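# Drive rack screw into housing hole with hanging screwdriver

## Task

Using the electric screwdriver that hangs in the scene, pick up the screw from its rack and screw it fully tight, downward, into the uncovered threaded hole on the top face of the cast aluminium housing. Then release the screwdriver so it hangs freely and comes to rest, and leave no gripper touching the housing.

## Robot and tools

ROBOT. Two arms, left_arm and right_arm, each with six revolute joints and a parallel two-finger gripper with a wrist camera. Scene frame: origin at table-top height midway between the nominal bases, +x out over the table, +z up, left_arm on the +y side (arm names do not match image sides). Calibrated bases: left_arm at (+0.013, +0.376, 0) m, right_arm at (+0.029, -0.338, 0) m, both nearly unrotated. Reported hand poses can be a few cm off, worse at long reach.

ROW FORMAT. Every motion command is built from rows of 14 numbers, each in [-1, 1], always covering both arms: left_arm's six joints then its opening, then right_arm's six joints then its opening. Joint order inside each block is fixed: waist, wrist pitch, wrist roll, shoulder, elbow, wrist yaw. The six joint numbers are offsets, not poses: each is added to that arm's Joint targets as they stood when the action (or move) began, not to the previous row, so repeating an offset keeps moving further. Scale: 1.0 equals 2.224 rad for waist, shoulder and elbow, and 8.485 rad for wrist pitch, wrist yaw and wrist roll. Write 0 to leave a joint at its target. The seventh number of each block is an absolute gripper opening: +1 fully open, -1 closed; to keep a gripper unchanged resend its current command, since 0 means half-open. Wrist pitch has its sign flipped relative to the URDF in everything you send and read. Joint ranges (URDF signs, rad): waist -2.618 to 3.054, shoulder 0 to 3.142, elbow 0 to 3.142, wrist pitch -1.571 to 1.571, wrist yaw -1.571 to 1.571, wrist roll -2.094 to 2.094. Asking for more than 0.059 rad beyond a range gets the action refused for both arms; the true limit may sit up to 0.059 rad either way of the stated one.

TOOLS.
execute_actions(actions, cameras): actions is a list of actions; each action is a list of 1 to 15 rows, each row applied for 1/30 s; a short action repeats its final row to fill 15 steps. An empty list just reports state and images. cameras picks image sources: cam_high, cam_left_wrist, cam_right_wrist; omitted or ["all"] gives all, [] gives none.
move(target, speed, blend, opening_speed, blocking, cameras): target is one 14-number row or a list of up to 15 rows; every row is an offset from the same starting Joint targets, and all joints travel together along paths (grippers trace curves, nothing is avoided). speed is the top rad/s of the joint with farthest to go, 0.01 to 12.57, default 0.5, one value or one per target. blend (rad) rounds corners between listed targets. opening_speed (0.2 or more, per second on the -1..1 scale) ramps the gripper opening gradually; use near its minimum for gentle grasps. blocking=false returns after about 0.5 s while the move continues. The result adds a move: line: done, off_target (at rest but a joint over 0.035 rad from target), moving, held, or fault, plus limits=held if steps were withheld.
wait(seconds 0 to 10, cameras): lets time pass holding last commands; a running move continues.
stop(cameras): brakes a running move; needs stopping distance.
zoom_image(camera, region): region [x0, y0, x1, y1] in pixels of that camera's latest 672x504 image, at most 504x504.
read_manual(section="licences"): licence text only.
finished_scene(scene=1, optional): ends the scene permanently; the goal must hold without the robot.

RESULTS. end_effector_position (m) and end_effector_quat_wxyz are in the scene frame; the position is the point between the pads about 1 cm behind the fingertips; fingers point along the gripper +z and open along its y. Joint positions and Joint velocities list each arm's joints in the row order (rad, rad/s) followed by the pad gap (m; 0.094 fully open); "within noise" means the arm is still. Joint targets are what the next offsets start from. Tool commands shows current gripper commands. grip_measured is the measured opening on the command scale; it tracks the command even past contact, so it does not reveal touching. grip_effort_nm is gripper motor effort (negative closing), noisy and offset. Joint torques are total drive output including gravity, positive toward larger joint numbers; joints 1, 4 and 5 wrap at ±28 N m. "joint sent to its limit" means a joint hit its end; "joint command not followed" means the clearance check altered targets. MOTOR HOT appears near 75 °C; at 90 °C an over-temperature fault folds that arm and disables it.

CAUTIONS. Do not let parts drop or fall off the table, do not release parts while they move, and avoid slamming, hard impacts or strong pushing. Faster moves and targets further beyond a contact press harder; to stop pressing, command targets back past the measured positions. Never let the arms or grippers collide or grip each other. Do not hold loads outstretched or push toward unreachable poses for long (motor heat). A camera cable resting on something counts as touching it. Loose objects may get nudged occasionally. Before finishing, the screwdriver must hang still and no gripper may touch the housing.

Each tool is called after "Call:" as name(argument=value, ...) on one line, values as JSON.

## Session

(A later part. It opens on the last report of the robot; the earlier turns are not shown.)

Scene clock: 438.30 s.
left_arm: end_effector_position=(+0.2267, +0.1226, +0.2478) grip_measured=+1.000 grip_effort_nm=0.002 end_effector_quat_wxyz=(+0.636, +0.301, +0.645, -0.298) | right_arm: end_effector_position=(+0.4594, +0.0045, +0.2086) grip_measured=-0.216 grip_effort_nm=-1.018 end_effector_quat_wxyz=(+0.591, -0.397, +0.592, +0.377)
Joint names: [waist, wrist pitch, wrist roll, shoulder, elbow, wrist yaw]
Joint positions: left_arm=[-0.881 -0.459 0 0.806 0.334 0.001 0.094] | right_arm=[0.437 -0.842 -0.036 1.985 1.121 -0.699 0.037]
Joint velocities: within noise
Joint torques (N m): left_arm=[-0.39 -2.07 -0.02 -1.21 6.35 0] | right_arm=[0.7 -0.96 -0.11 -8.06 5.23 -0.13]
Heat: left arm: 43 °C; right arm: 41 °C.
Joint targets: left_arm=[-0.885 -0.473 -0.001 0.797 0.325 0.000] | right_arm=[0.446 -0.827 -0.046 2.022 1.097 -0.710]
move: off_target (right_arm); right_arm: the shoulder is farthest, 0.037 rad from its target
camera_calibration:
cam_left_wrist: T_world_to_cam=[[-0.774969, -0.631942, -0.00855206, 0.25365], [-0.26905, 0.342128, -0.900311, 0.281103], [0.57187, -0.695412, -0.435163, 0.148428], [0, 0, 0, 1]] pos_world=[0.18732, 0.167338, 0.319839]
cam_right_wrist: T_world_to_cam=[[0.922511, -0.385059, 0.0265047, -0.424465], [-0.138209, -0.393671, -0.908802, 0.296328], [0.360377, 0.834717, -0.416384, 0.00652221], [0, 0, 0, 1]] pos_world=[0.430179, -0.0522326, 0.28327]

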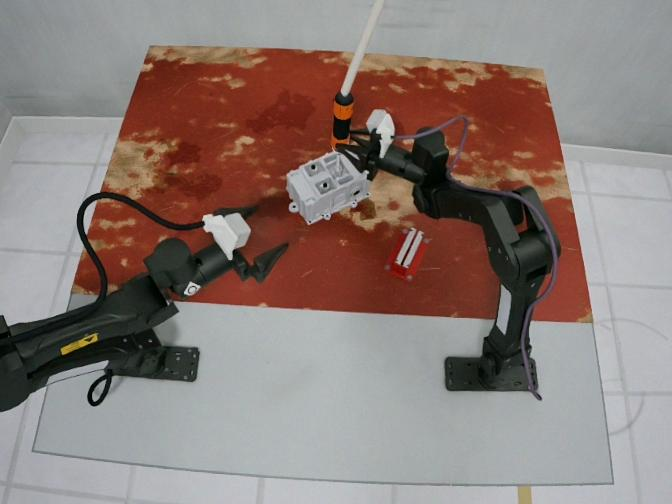

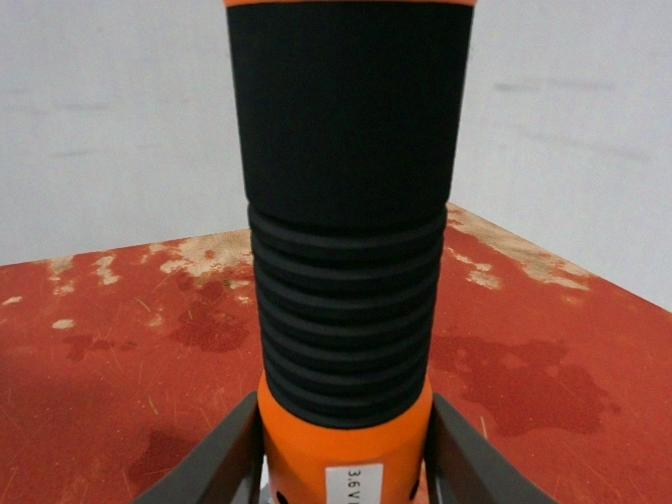

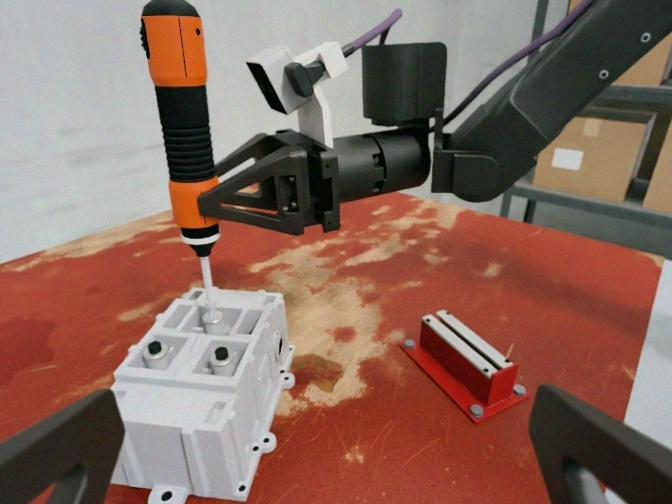

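Call:
move(target=[[0,0,0,0,0,0,1,-0.0054,0.0038,0,-0.0166,0.0351,0,-0.5],[0,0,0,0,0,0,1,-0.0054,-0.0001,0,0.0036,0.0022,0,-0.5]], speed=0.08)

Call:
zoom_image(camera="cam_right_wrist", region=[180, 250, 250, 340])

Call:
zoom_image(camera="cam_high", region=[310, 140, 360, 190])

Scene clock: 466.23 s.
left_arm: end_effector_position=(+0.2267, +0.1226, +0.2478) grip_measured=+1.000 grip_effort_nm=-0.002 end_effector_quat_wxyz=(+0.636, +0.301, +0.645, -0.298) | right_arm: end_effector_position=(+0.4606, +0.0053, +0.2082) grip_measured=-0.216 grip_effort_nm=-1.023 end_effector_quat_wxyz=(+0.592, -0.398, +0.590, +0.377)
Joint names: [waist, wrist pitch, wrist roll, shoulder, elbow, wrist yaw]
Joint positions: left_arm=[-0.881 -0.459 0 0.806 0.334 0.001 0.094] | right_arm=[0.437 -0.848 -0.036 1.992 1.127 -0.7 0.037]
Joint velocities: within noise
Joint torques (N m): left_arm=[-0.42 -2.07 -0.01 -1.2 6.38 0] | right_arm=[-0.21 -0.94 -0.15 -8.05 5.03 -0.13]
Heat: left arm: 43 °C; right arm: 42 °C.
Joint targets: left_arm=[-0.885 -0.473 -0.001 0.797 0.325 0.000] | right_arm=[0.434 -0.828 -0.046 2.030 1.102 -0.710]
move: off_target (right_arm); right_arm: the shoulder is farthest, 0.038 rad from its target
camera_calibration:
cam_left_wrist: T_world_to_cam=[[-0.774969, -0.631942, -0.00855206, 0.25365], [-0.26905, 0.342128, -0.900311, 0.281103], [0.57187, -0.695412, -0.435163, 0.148428], [0, 0, 0, 1]] pos_world=[0.18732, 0.167338, 0.319839]
cam_right_wrist: T_world_to_cam=[[0.922721, -0.384359, 0.0292127, -0.426], [-0.134503, -0.392065, -0.910052, 0.294952], [0.36124, 0.835795, -0.413464, 0.0043511], [0, 0, 0, 1]] pos_world=[0.431179, -0.0517334, 0.282665]

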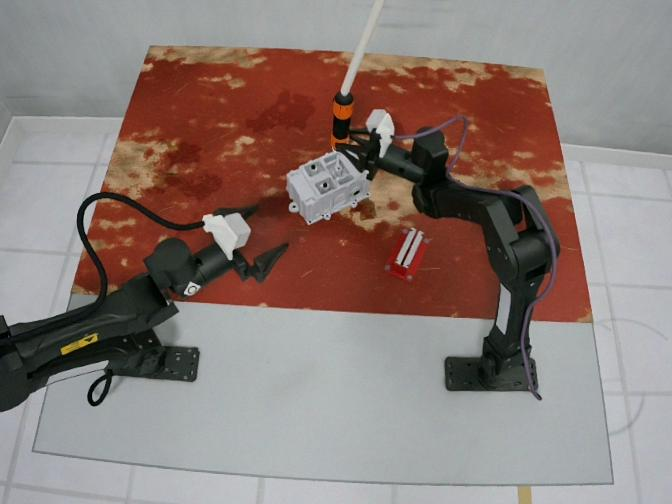

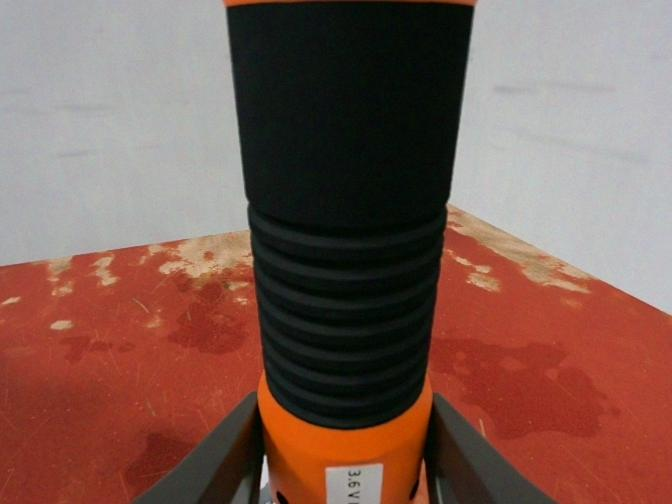

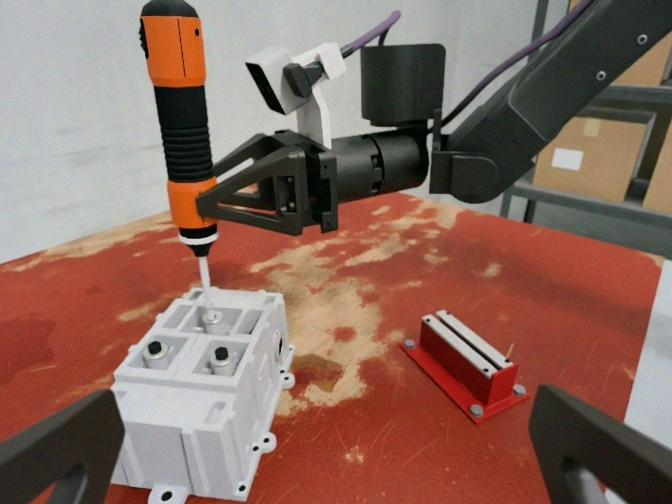

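Scaled by 5.600 from the camera's 672x504 image, which has a finer 960x720 frame.

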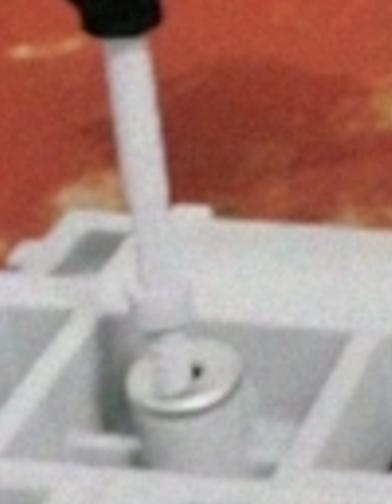

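Scaled by 10.080 from the camera's 672x504 image, which has a finer 960x720 frame.

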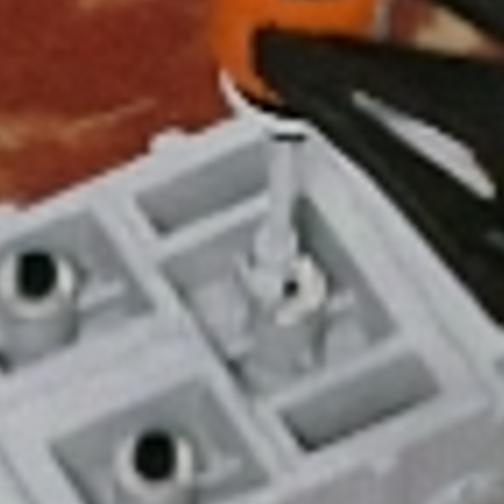

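Call:
move(target=[[0,0,0,0,0,0,1,-0.0031,0.0035,0,-0.0202,0.0329,0,-0.5],[0,0,0,0,0,0,1,-0.0031,0.0012,0,-0.0047,0,0,-0.5]], speed=0.08)

Call:
zoom_image(camera="cam_right_wrist", region=[180, 250, 250, 340])

Call:
zoom_image(camera="cam_high", region=[310, 140, 360, 190])

Scene clock: 482.23 s.
left_arm: end_effector_position=(+0.2267, +0.1226, +0.2478) grip_measured=+1.000 grip_effort_nm=-0.007 end_effector_quat_wxyz=(+0.636, +0.301, +0.645, -0.298) | right_arm: end_effector_position=(+0.4631, +0.0024, +0.2078) grip_measured=-0.216 grip_effort_nm=-1.018 end_effector_quat_wxyz=(+0.592, -0.396, +0.593, +0.376)
Joint names: [waist, wrist pitch, wrist roll, shoulder, elbow, wrist yaw]
Joint positions: left_arm=[-0.881 -0.459 0 0.806 0.334 0.001 0.094] | right_arm=[0.43 -0.842 -0.037 1.992 1.129 -0.7 0.037]
Joint velocities: within noise
Joint torques (N m): left_arm=[-0.4 -2.06 -0.02 -1.21 6.39 0.01] | right_arm=[-0.2 -0.92 -0.13 -8.96 5.03 -0.09]
Heat: left arm: 43 °C; right arm: 42 °C.
Joint targets: left_arm=[-0.885 -0.473 -0.001 0.797 0.325 0.000] | right_arm=[0.427 -0.817 -0.046 2.019 1.102 -0.710]
move: done
camera_calibration:
cam_left_wrist: T_world_to_cam=[[-0.774969, -0.631942, -0.00855206, 0.25365], [-0.26905, 0.342128, -0.900311, 0.281103], [0.57187, -0.695412, -0.435163, 0.148428], [0, 0, 0, 1]] pos_world=[0.18732, 0.167338, 0.319839]
cam_right_wrist: T_world_to_cam=[[0.920275, -0.390334, 0.0270724, -0.427826], [-0.139881, -0.392831, -0.90891, 0.296088], [0.365414, 0.83266, -0.416112, 0.00425243], [0, 0, 0, 1]] pos_world=[0.433581, -0.0542239, 0.282469]

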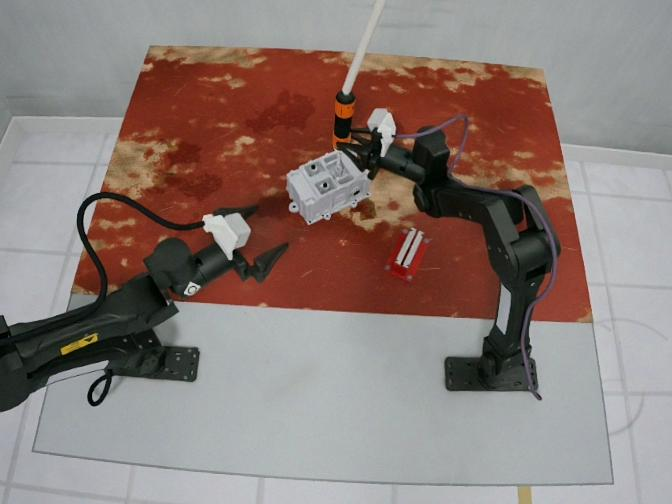

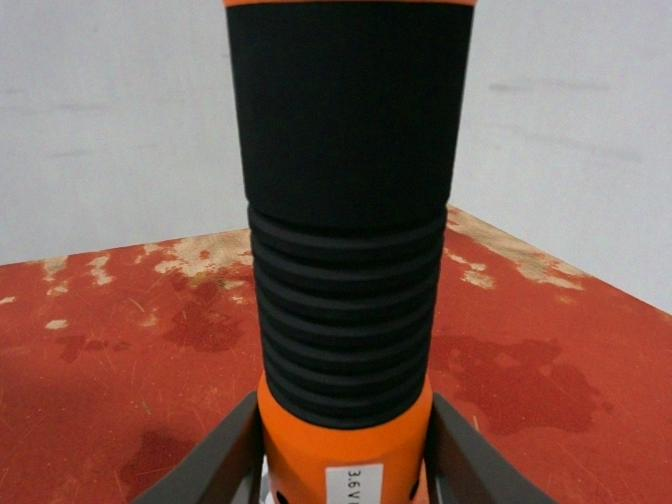

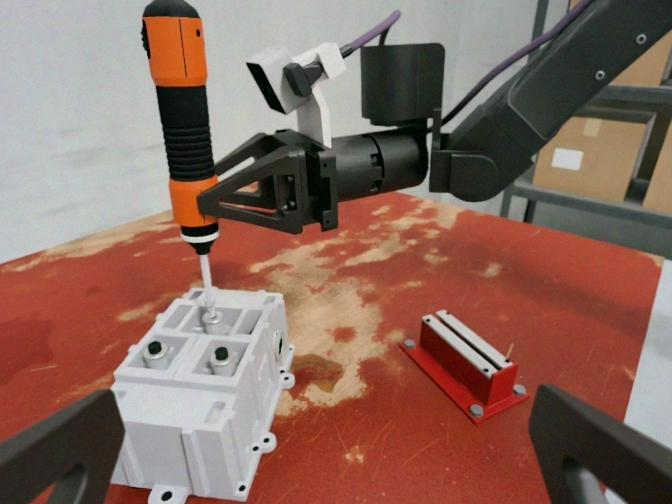

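Scaled by 5.600 from the camera's 672x504 image, which has a finer 960x720 frame.

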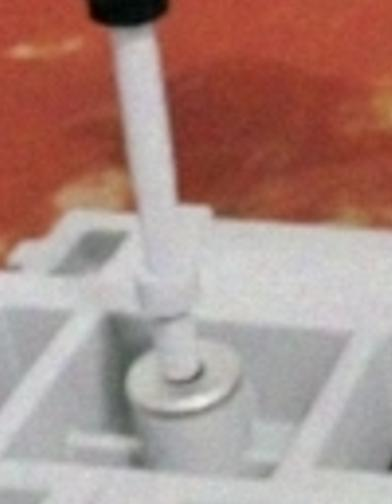

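Scaled by 10.080 from the camera's 672x504 image, which has a finer 960x720 frame.

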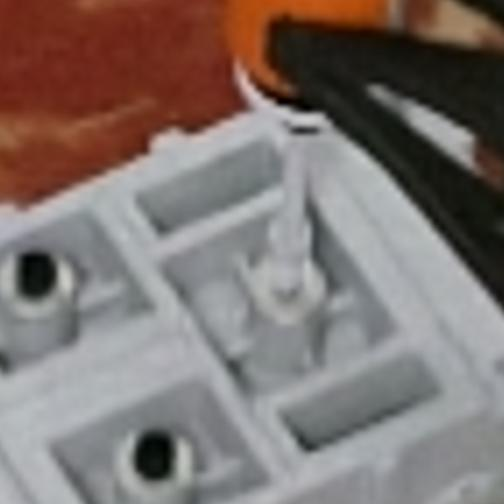

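Call:
move(target=[0,0,0,0,0,0,1,0,-0.0019,0,0.0034,-0.0048,0,-0.5], speed=0.08)

Call:
zoom_image(camera="cam_right_wrist", region=[180, 250, 250, 340])

Call:
zoom_image(camera="cam_high", region=[310, 140, 360, 190])

Scene clock: 493.83 s.
left_arm: end_effector_position=(+0.2267, +0.1226, +0.2478) grip_measured=+1.000 grip_effort_nm=-0.022 end_effector_quat_wxyz=(+0.636, +0.301, +0.645, -0.298) | right_arm: end_effector_position=(+0.4617, +0.0018, +0.2069) grip_measured=-0.216 grip_effort_nm=-1.018 end_effector_quat_wxyz=(+0.594, -0.396, +0.591, +0.375)
Joint names: [waist, wrist pitch, wrist roll, shoulder, elbow, wrist yaw]
Joint positions: left_arm=[-0.881 -0.459 0 0.806 0.334 0.001 0.094] | right_arm=[0.43 -0.859 -0.037 1.992 1.118 -0.7 0.037]
Joint velocities: within noise
Joint torques (N m): left_arm=[-0.42 -2.07 -0.01 -1.22 6.37 -0.01] | right_arm=[-0.03 -0.9 -0.13 -8.25 4.96 -0.12]
Heat: left arm: 43 °C; right arm: 42 °C.
Joint targets: left_arm=[-0.885 -0.473 -0.001 0.797 0.325 0.000] | right_arm=[0.427 -0.833 -0.046 2.027 1.091 -0.710]
move: done
camera_calibration:
cam_left_wrist: T_world_to_cam=[[-0.774969, -0.631942, -0.00855206, 0.25365], [-0.26905, 0.342128, -0.900311, 0.281103], [0.57187, -0.695412, -0.435163, 0.148428], [0, 0, 0, 1]] pos_world=[0.18732, 0.167338, 0.319839]
cam_right_wrist: T_world_to_cam=[[0.920278, -0.389996, 0.0315007, -0.427583], [-0.13437, -0.390633, -0.910687, 0.292561], [0.36747, 0.833852, -0.411895, 0.00306045], [0, 0, 0, 1]] pos_world=[0.431682, -0.055024, 0.281161]

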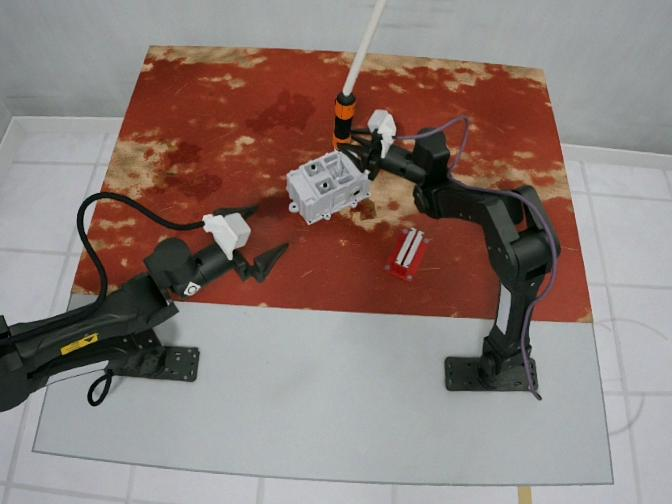

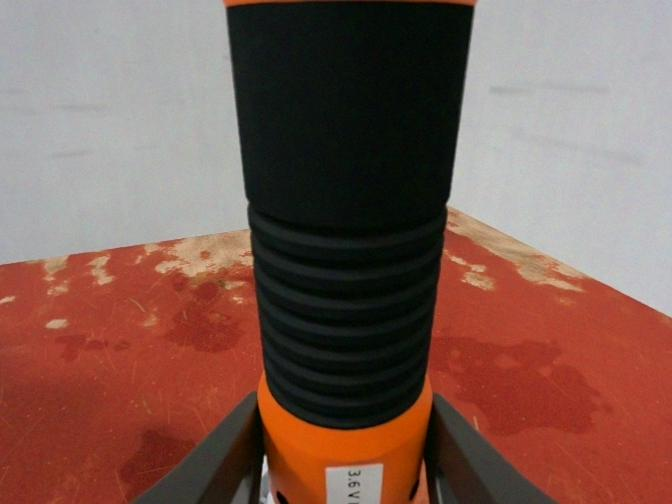

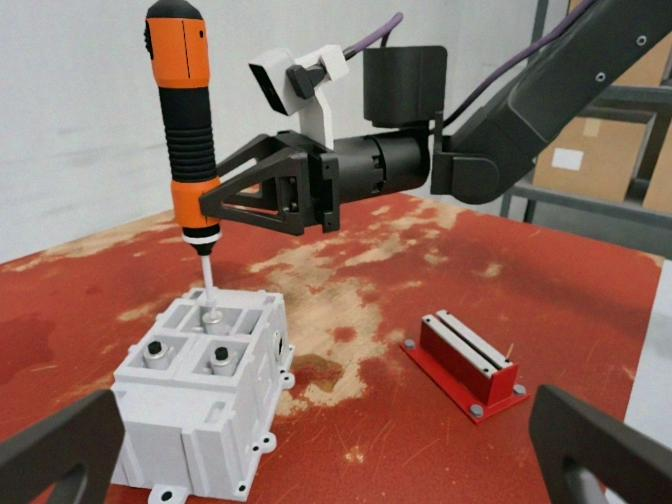

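Scaled by 5.600 from the camera's 672x504 image, which has a finer 960x720 frame.

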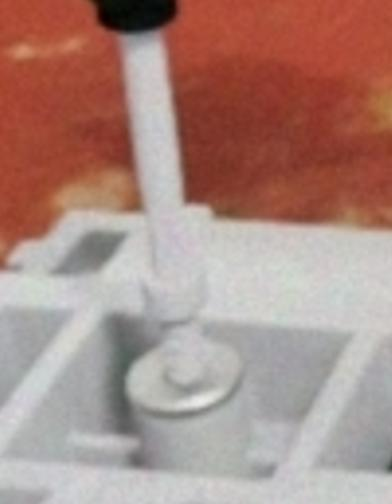

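Scaled by 10.080 from the camera's 672x504 image, which has a finer 960x720 frame.

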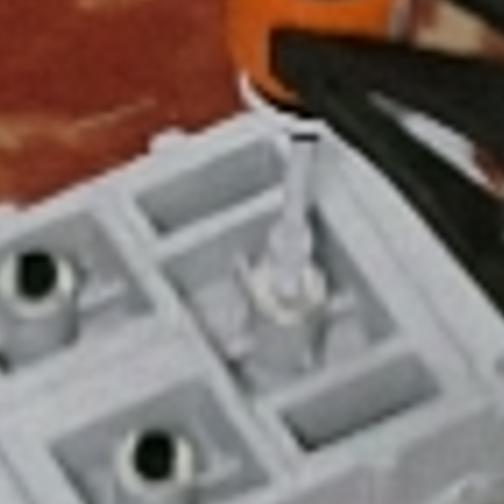

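Call:
move(target=[[0,0,0,0,0,0,1,-0.0015,0.0039,0,-0.0076,0.0355,0,-0.5],[0,0,0,0,0,0,1,-0.0015,0.0004,0,0.0045,0.0058,0,-0.5]], speed=0.08)

Call:
zoom_image(camera="cam_right_wrist", region=[180, 250, 250, 340])

Call:
zoom_image(camera="cam_high", region=[310, 140, 360, 190])

Scene clock: 513.27 s.
left_arm: end_effector_position=(+0.2267, +0.1226, +0.2478) grip_measured=+1.000 grip_effort_nm=-0.007 end_effector_quat_wxyz=(+0.636, +0.301, +0.645, -0.298) | right_arm: end_effector_position=(+0.4649, +0.0012, +0.2079) grip_measured=-0.216 grip_effort_nm=-1.023 end_effector_quat_wxyz=(+0.595, -0.395, +0.591, +0.375)
Joint names: [waist, wrist pitch, wrist roll, shoulder, elbow, wrist yaw]
Joint positions: left_arm=[-0.881 -0.459 0 0.806 0.334 0.001 0.094] | right_arm=[0.426 -0.854 -0.037 1.998 1.13 -0.702 0.037]
Joint velocities: within noise
Joint torques (N m): left_arm=[-0.42 -2.07 -0.02 -1.22 6.35 0] | right_arm=[-0.2 -0.92 -0.13 -8.06 4.93 -0.11]
Heat: left arm: 43 °C; right arm: 41 °C.
Joint targets: left_arm=[-0.885 -0.473 -0.001 0.797 0.325 0.000] | right_arm=[0.423 -0.830 -0.046 2.037 1.104 -0.710]
move: off_target (right_arm); right_arm: the shoulder is farthest, 0.039 rad from its target
camera_calibration:
cam_left_wrist: T_world_to_cam=[[-0.774969, -0.631942, -0.00855206, 0.25365], [-0.26905, 0.342128, -0.900311, 0.281103], [0.57187, -0.695412, -0.435163, 0.148428], [0, 0, 0, 1]] pos_world=[0.18732, 0.167338, 0.319839]
cam_right_wrist: T_world_to_cam=[[0.919185, -0.392507, 0.0322086, -0.430382], [-0.134512, -0.389762, -0.911039, 0.293837], [0.370143, 0.833081, -0.41106, 0.00146227], [0, 0, 0, 1]] pos_world=[0.434584, -0.0556197, 0.28216]

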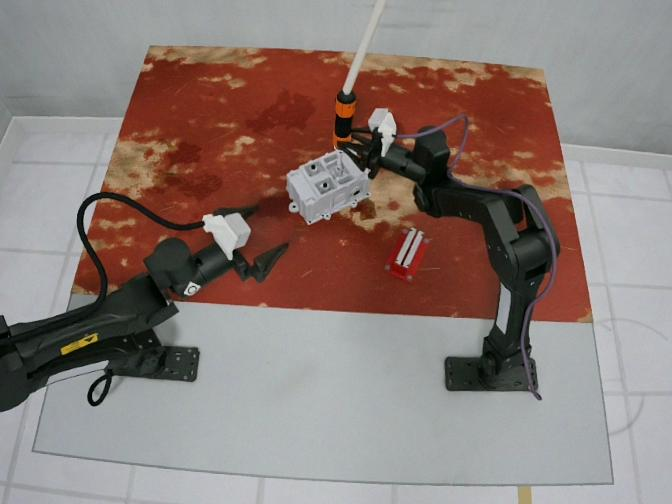

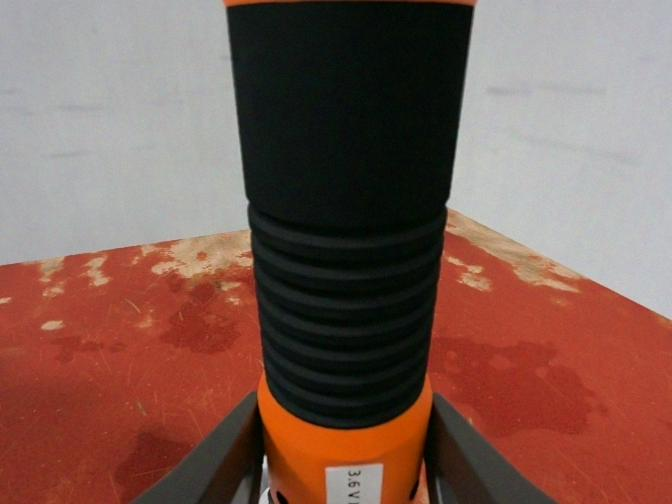

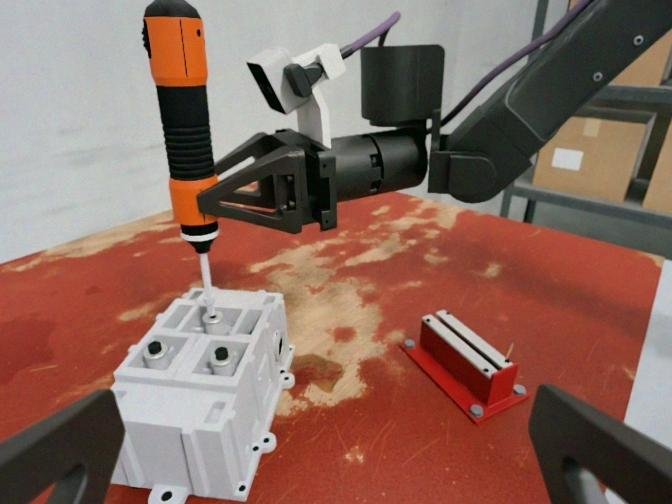

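Scaled by 5.600 from the camera's 672x504 image, which has a finer 960x720 frame.

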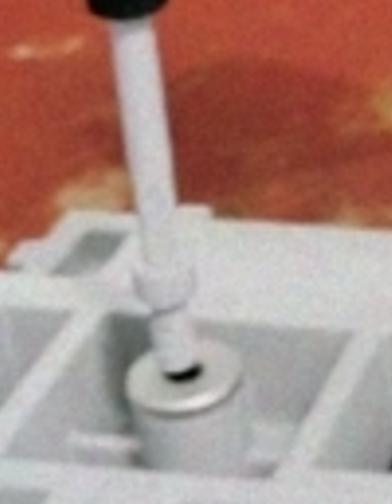

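Scaled by 10.080 from the camera's 672x504 image, which has a finer 960x720 frame.

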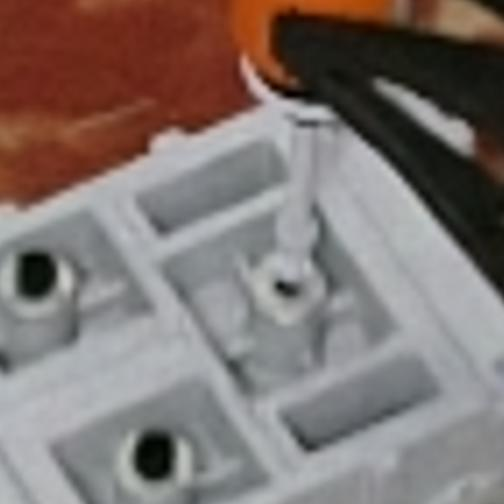

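Call:
move(target=[[0,0,0,0,0,0,1,0.0076,-0.0008,0,0.0013,-0.0043,0,-0.5],[0,0,0,0,0,0,1,0.0013,-0.0008,0,0.0013,-0.0043,0,-0.5]], speed=0.03)

Call:
zoom_image(camera="cam_right_wrist", region=[180, 250, 250, 340])

Call:
zoom_image(camera="cam_high", region=[310, 140, 360, 190])

Scene clock: 527.90 s.
left_arm: end_effector_position=(+0.2267, +0.1226, +0.2478) grip_measured=+1.000 grip_effort_nm=-0.012 end_effector_quat_wxyz=(+0.636, +0.301, +0.645, -0.298) | right_arm: end_effector_position=(+0.4628, +0.0020, +0.2074) grip_measured=-0.216 grip_effort_nm=-1.018 end_effector_quat_wxyz=(+0.597, -0.396, +0.588, +0.375)
Joint names: [waist, wrist pitch, wrist roll, shoulder, elbow, wrist yaw]
Joint positions: left_arm=[-0.881 -0.459 0 0.806 0.334 0.001 0.094] | right_arm=[0.429 -0.867 -0.037 1.998 1.122 -0.702 0.037]
Joint velocities: within noise
Joint torques (N m): left_arm=[-0.42 -2.06 -0.01 -1.2 6.35 -0.01] | right_arm=[-0.14 -0.87 -0.12 -7.66 4.85 -0.09]
Heat: left arm: 43 °C; right arm: 41 °C.
Joint targets: left_arm=[-0.885 -0.473 -0.001 0.797 0.325 0.000] | right_arm=[0.427 -0.837 -0.046 2.040 1.095 -0.710]
move: off_target (right_arm); right_arm: the shoulder is farthest, 0.042 rad from its target
camera_calibration:
cam_left_wrist: T_world_to_cam=[[-0.774969, -0.631942, -0.00855206, 0.25365], [-0.26905, 0.342128, -0.900311, 0.281103], [0.57187, -0.695412, -0.435163, 0.148428], [0, 0, 0, 1]] pos_world=[0.18732, 0.167338, 0.319839]
cam_right_wrist: T_world_to_cam=[[0.920202, -0.389776, 0.0360912, -0.42939], [-0.128637, -0.38819, -0.912558, 0.290998], [0.369703, 0.835095, -0.407353, 0.000743323], [0, 0, 0, 1]] pos_world=[0.432284, -0.0550238, 0.281353]

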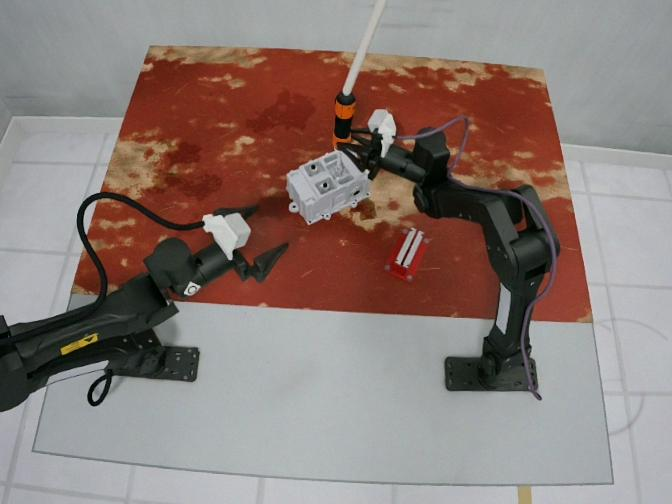

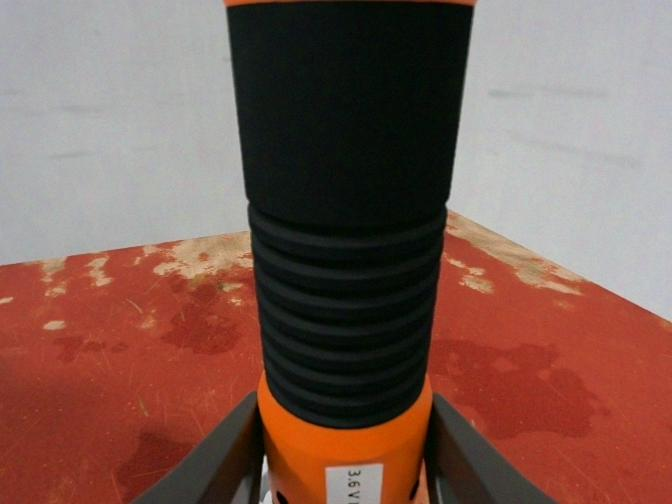

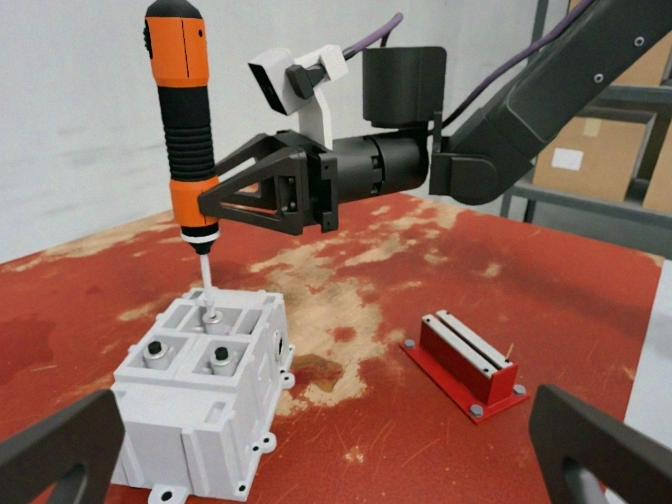

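Scaled by 5.600 from the camera's 672x504 image, which has a finer 960x720 frame.

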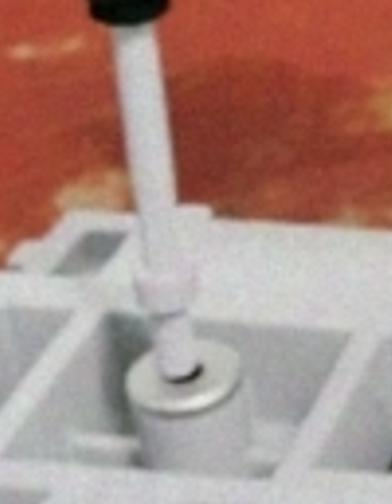

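Scaled by 10.080 from the camera's 672x504 image, which has a finer 960x720 frame.

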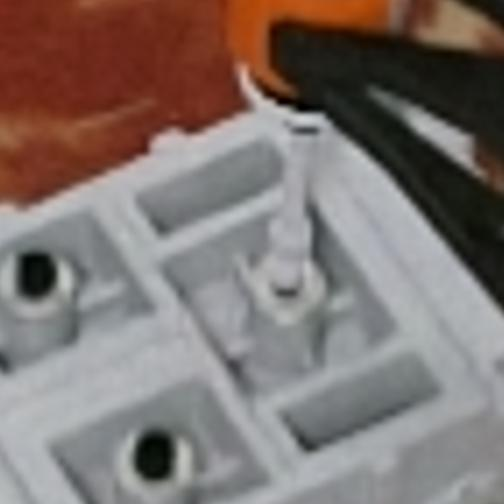

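Call:
move(target=[[0,0,0,0,0,0,1,0.0085,-0.0006,0,0.0,-0.0034,0,-0.5],[0,0,0,0,0,0,1,0.0014,-0.0006,0,0.0,-0.0034,0,-0.5]], speed=0.03)

Call:
zoom_image(camera="cam_right_wrist", region=[180, 250, 250, 340])

Call:
zoom_image(camera="cam_high", region=[310, 140, 360, 190])

Scene clock: 539.93 s.
left_arm: end_effector_position=(+0.2267, +0.1226, +0.2478) grip_measured=+1.000 grip_effort_nm=-0.007 end_effector_quat_wxyz=(+0.636, +0.301, +0.645, -0.298) | right_arm: end_effector_position=(+0.4608, +0.0029, +0.2067) grip_measured=-0.216 grip_effort_nm=-1.018 end_effector_quat_wxyz=(+0.598, -0.398, +0.586, +0.375)
Joint names: [waist, wrist pitch, wrist roll, shoulder, elbow, wrist yaw]
Joint positions: left_arm=[-0.881 -0.459 0 0.806 0.334 0.001 0.094] | right_arm=[0.432 -0.877 -0.04 1.998 1.115 -0.702 0.037]
Joint velocities: within noise
Joint torques (N m): left_arm=[-0.4 -2.06 -0.01 -1.2 6.35 0] | right_arm=[-0.14 -0.83 -0.1 -7.82 4.77 -0.06]
Heat: left arm: 43 °C; right arm: 41 °C.
Joint targets: left_arm=[-0.885 -0.473 -0.001 0.797 0.325 0.000] | right_arm=[0.430 -0.842 -0.046 2.040 1.087 -0.710]
move: off_target (right_arm); right_arm: the shoulder is farthest, 0.042 rad from its target
camera_calibration:
cam_left_wrist: T_world_to_cam=[[-0.774969, -0.631942, -0.00855206, 0.25365], [-0.26905, 0.342128, -0.900311, 0.281103], [0.57187, -0.695412, -0.435163, 0.148428], [0, 0, 0, 1]] pos_world=[0.18732, 0.167338, 0.319839]
cam_right_wrist: T_world_to_cam=[[0.921198, -0.386922, 0.041049, -0.42873], [-0.122348, -0.388197, -0.913419, 0.287784], [0.369357, 0.836418, -0.404946, 0.000192324], [0, 0, 0, 1]] pos_world=[0.430084, -0.0543285, 0.280544]

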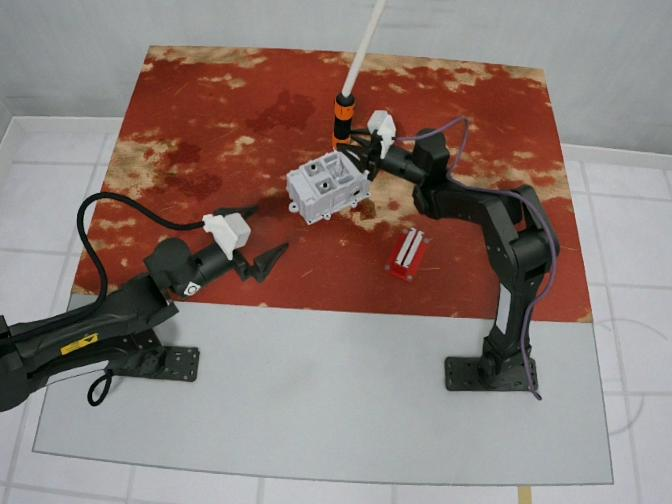

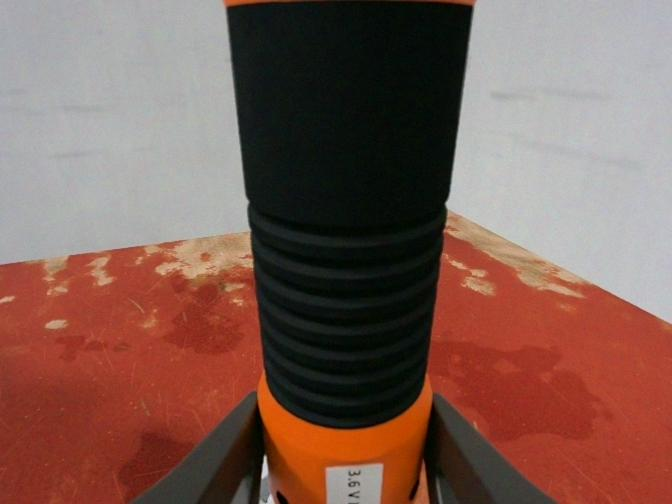

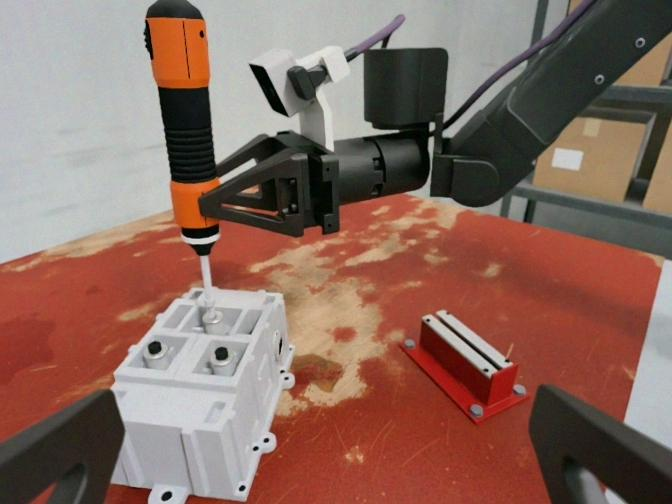

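Scaled by 5.600 from the camera's 672x504 image, which has a finer 960x720 frame.

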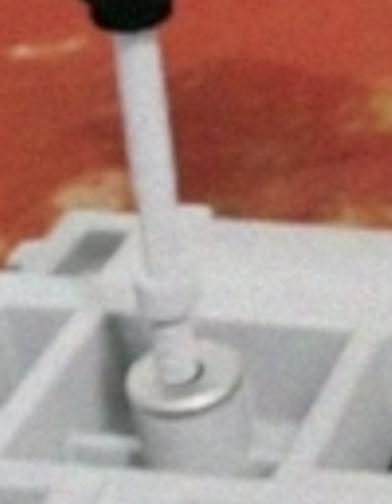

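Scaled by 10.080 from the camera's 672x504 image, which has a finer 960x720 frame.

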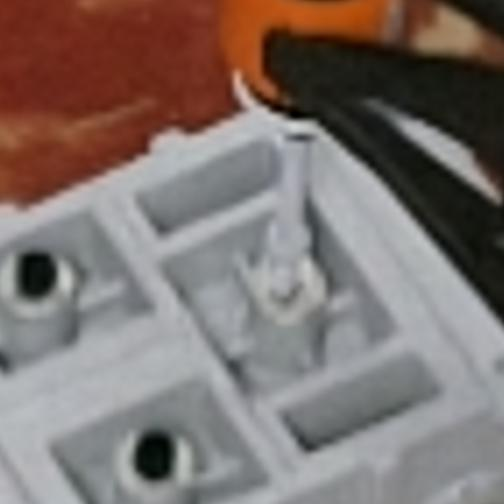

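Call:
move(target=[0,0,0,0,0,0,1,0,0.0014,0,0,0,0,-0.5], speed=0.03)

Call:
zoom_image(camera="cam_right_wrist", region=[180, 250, 250, 340])

Call:
zoom_image(camera="cam_high", region=[310, 140, 360, 190])

Scene clock: 559.23 s.
left_arm: end_effector_position=(+0.2267, +0.1226, +0.2478) grip_measured=+1.000 grip_effort_nm=-0.012 end_effector_quat_wxyz=(+0.636, +0.301, +0.645, -0.298) | right_arm: end_effector_position=(+0.4608, +0.0029, +0.2068) grip_measured=-0.216 grip_effort_nm=-1.018 end_effector_quat_wxyz=(+0.598, -0.398, +0.586, +0.375)
Joint names: [waist, wrist pitch, wrist roll, shoulder, elbow, wrist yaw]
Joint positions: left_arm=[-0.881 -0.459 0 0.806 0.334 0.001 0.094] | right_arm=[0.432 -0.878 -0.04 1.998 1.115 -0.702 0.037]
Joint velocities: within noise
Joint torques (N m): left_arm=[-0.43 -2.07 -0.02 -1.18 6.35 0] | right_arm=[-0.2 -0.69 -0.13 -7.73 4.85 -0.09]
Heat: left arm: 43 °C; right arm: 41 °C.
Joint targets: left_arm=[-0.885 -0.473 -0.001 0.797 0.325 0.000] | right_arm=[0.430 -0.830 -0.046 2.040 1.087 -0.710]
move: off_target (right_arm); right_arm: the wrist pitch is farthest, 0.047 rad from its target
camera_calibration:
cam_left_wrist: T_world_to_cam=[[-0.774969, -0.631942, -0.00855206, 0.25365], [-0.26905, 0.342128, -0.900311, 0.281103], [0.57187, -0.695412, -0.435163, 0.148428], [0, 0, 0, 1]] pos_world=[0.18732, 0.167338, 0.319839]
cam_right_wrist: T_world_to_cam=[[0.921171, -0.386957, 0.041325, -0.428797], [-0.122041, -0.388082, -0.913509, 0.287683], [0.369527, 0.836455, -0.404714, 0.0000558633], [0, 0, 0, 1]] pos_world=[0.430084, -0.0543284, 0.280544]

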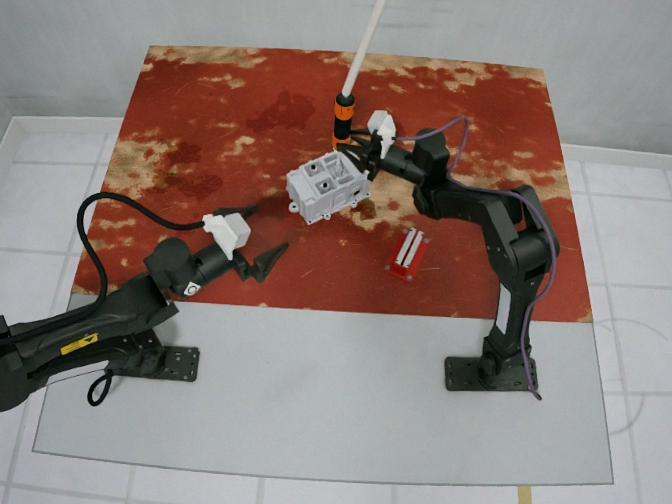

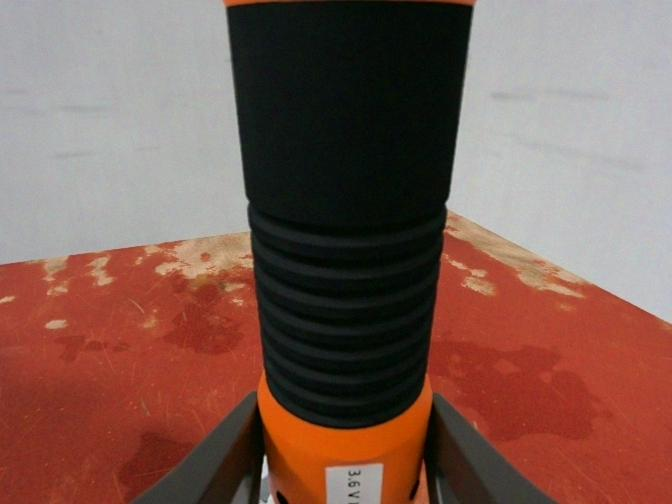

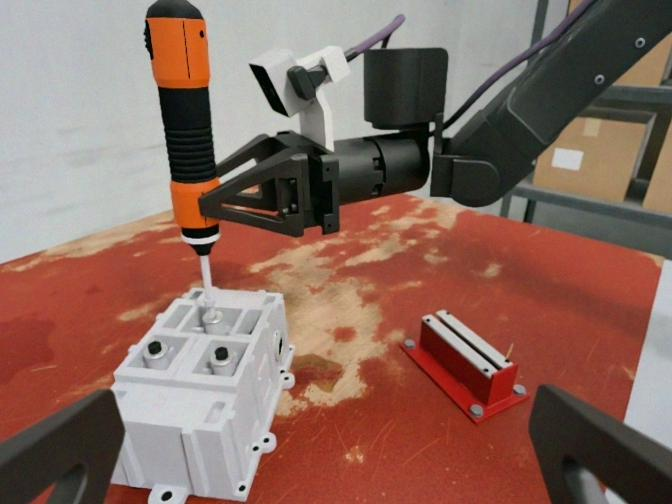

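Scaled by 5.600 from the camera's 672x504 image, which has a finer 960x720 frame.

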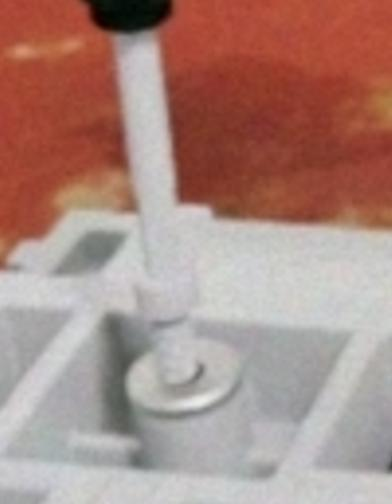

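Scaled by 10.080 from the camera's 672x504 image, which has a finer 960x720 frame.

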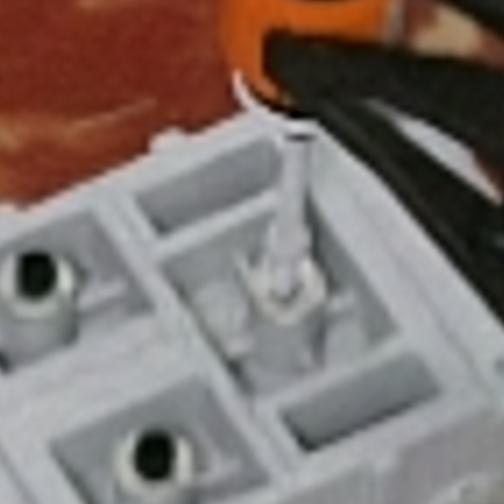

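Call:
move(target=[0,0,0,0,0,0,1,-0.0015,0.0047,0,0.0121,0,0,-0.5], speed=0.04)

Call:
zoom_image(camera="cam_right_wrist", region=[180, 250, 250, 340])

Call:
zoom_image(camera="cam_high", region=[310, 140, 360, 190])

Scene clock: 571.67 s.
left_arm: end_effector_position=(+0.2267, +0.1226, +0.2478) grip_measured=+1.000 grip_effort_nm=-0.007 end_effector_quat_wxyz=(+0.636, +0.301, +0.645, -0.298) | right_arm: end_effector_position=(+0.4618, +0.0027, +0.2015) grip_measured=-0.216 grip_effort_nm=-1.023 end_effector_quat_wxyz=(+0.594, -0.398, +0.589, +0.376)
Joint names: [waist, wrist pitch, wrist roll, shoulder, elbow, wrist yaw]
Joint positions: left_arm=[-0.881 -0.459 0 0.806 0.334 0.001 0.094] | right_arm=[0.43 -0.879 -0.04 2.009 1.115 -0.704 0.037]
Joint velocities: within noise
Joint torques (N m): left_arm=[-0.39 -2.07 -0.01 -1.2 6.38 -0.01] | right_arm=[-0.27 -0.33 -0.1 -6.49 4.74 -0.05]
Heat: left arm: 43 °C; right arm: 41 °C.
Joint targets: left_arm=[-0.885 -0.473 -0.001 0.797 0.325 0.000] | right_arm=[0.426 -0.790 -0.046 2.066 1.087 -0.710]
move: off_target (right_arm); right_arm: the wrist pitch is farthest, 0.089 rad from its target
camera_calibration:
cam_left_wrist: T_world_to_cam=[[-0.774969, -0.631942, -0.00855206, 0.25365], [-0.26905, 0.342128, -0.900311, 0.281103], [0.57187, -0.695412, -0.435163, 0.148428], [0, 0, 0, 1]] pos_world=[0.18732, 0.167338, 0.319839]
cam_right_wrist: T_world_to_cam=[[0.921785, -0.386114, 0.0350388, -0.428611], [-0.129575, -0.391992, -0.910798, 0.285848], [0.365407, 0.83502, -0.411363, 0.000943008], [0, 0, 0, 1]] pos_world=[0.431782, -0.0542306, 0.275755]

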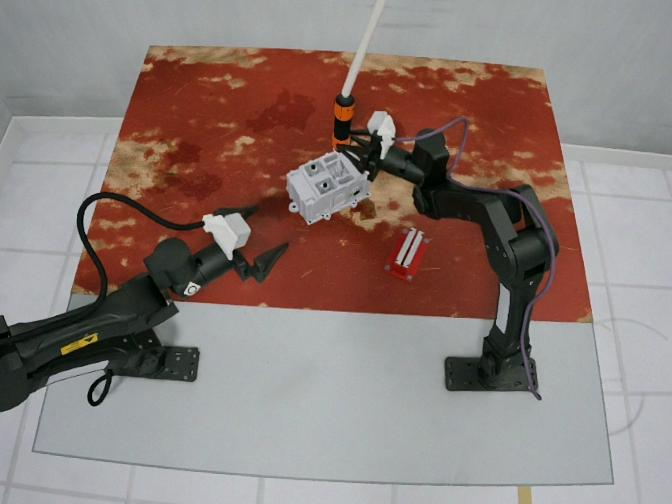

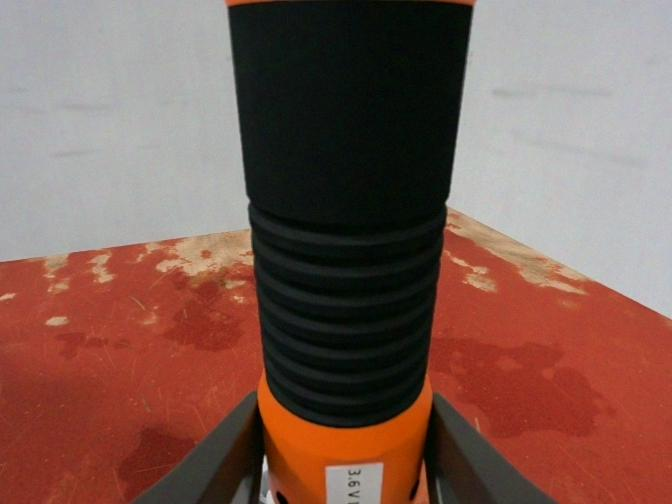

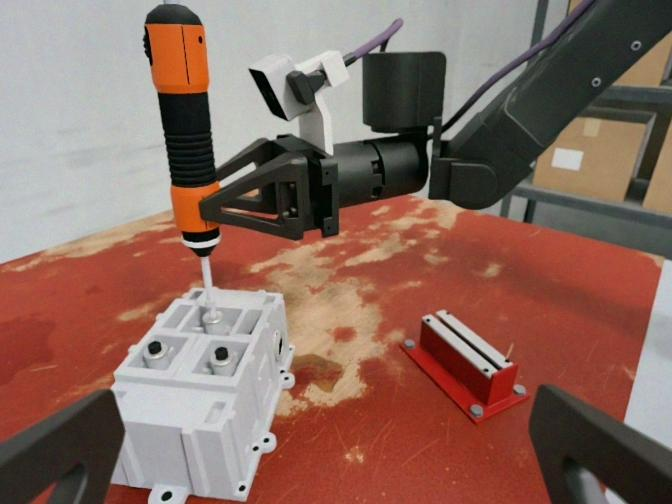

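Scaled by 5.600 from the camera's 672x504 image, which has a finer 960x720 frame.

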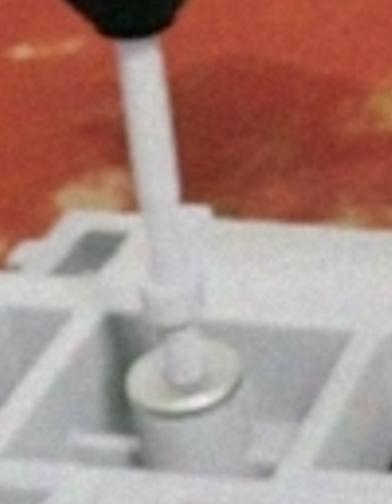

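Scaled by 10.080 from the camera's 672x504 image, which has a finer 960x720 frame.

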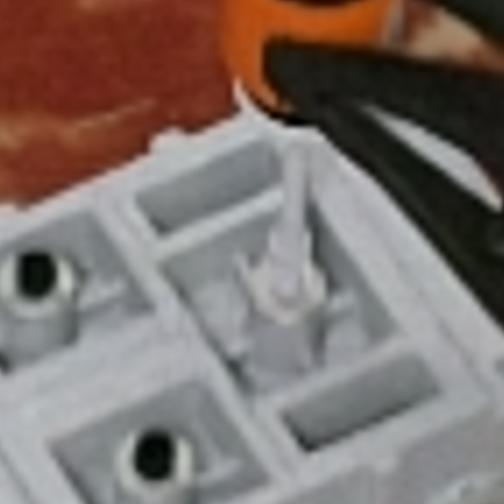

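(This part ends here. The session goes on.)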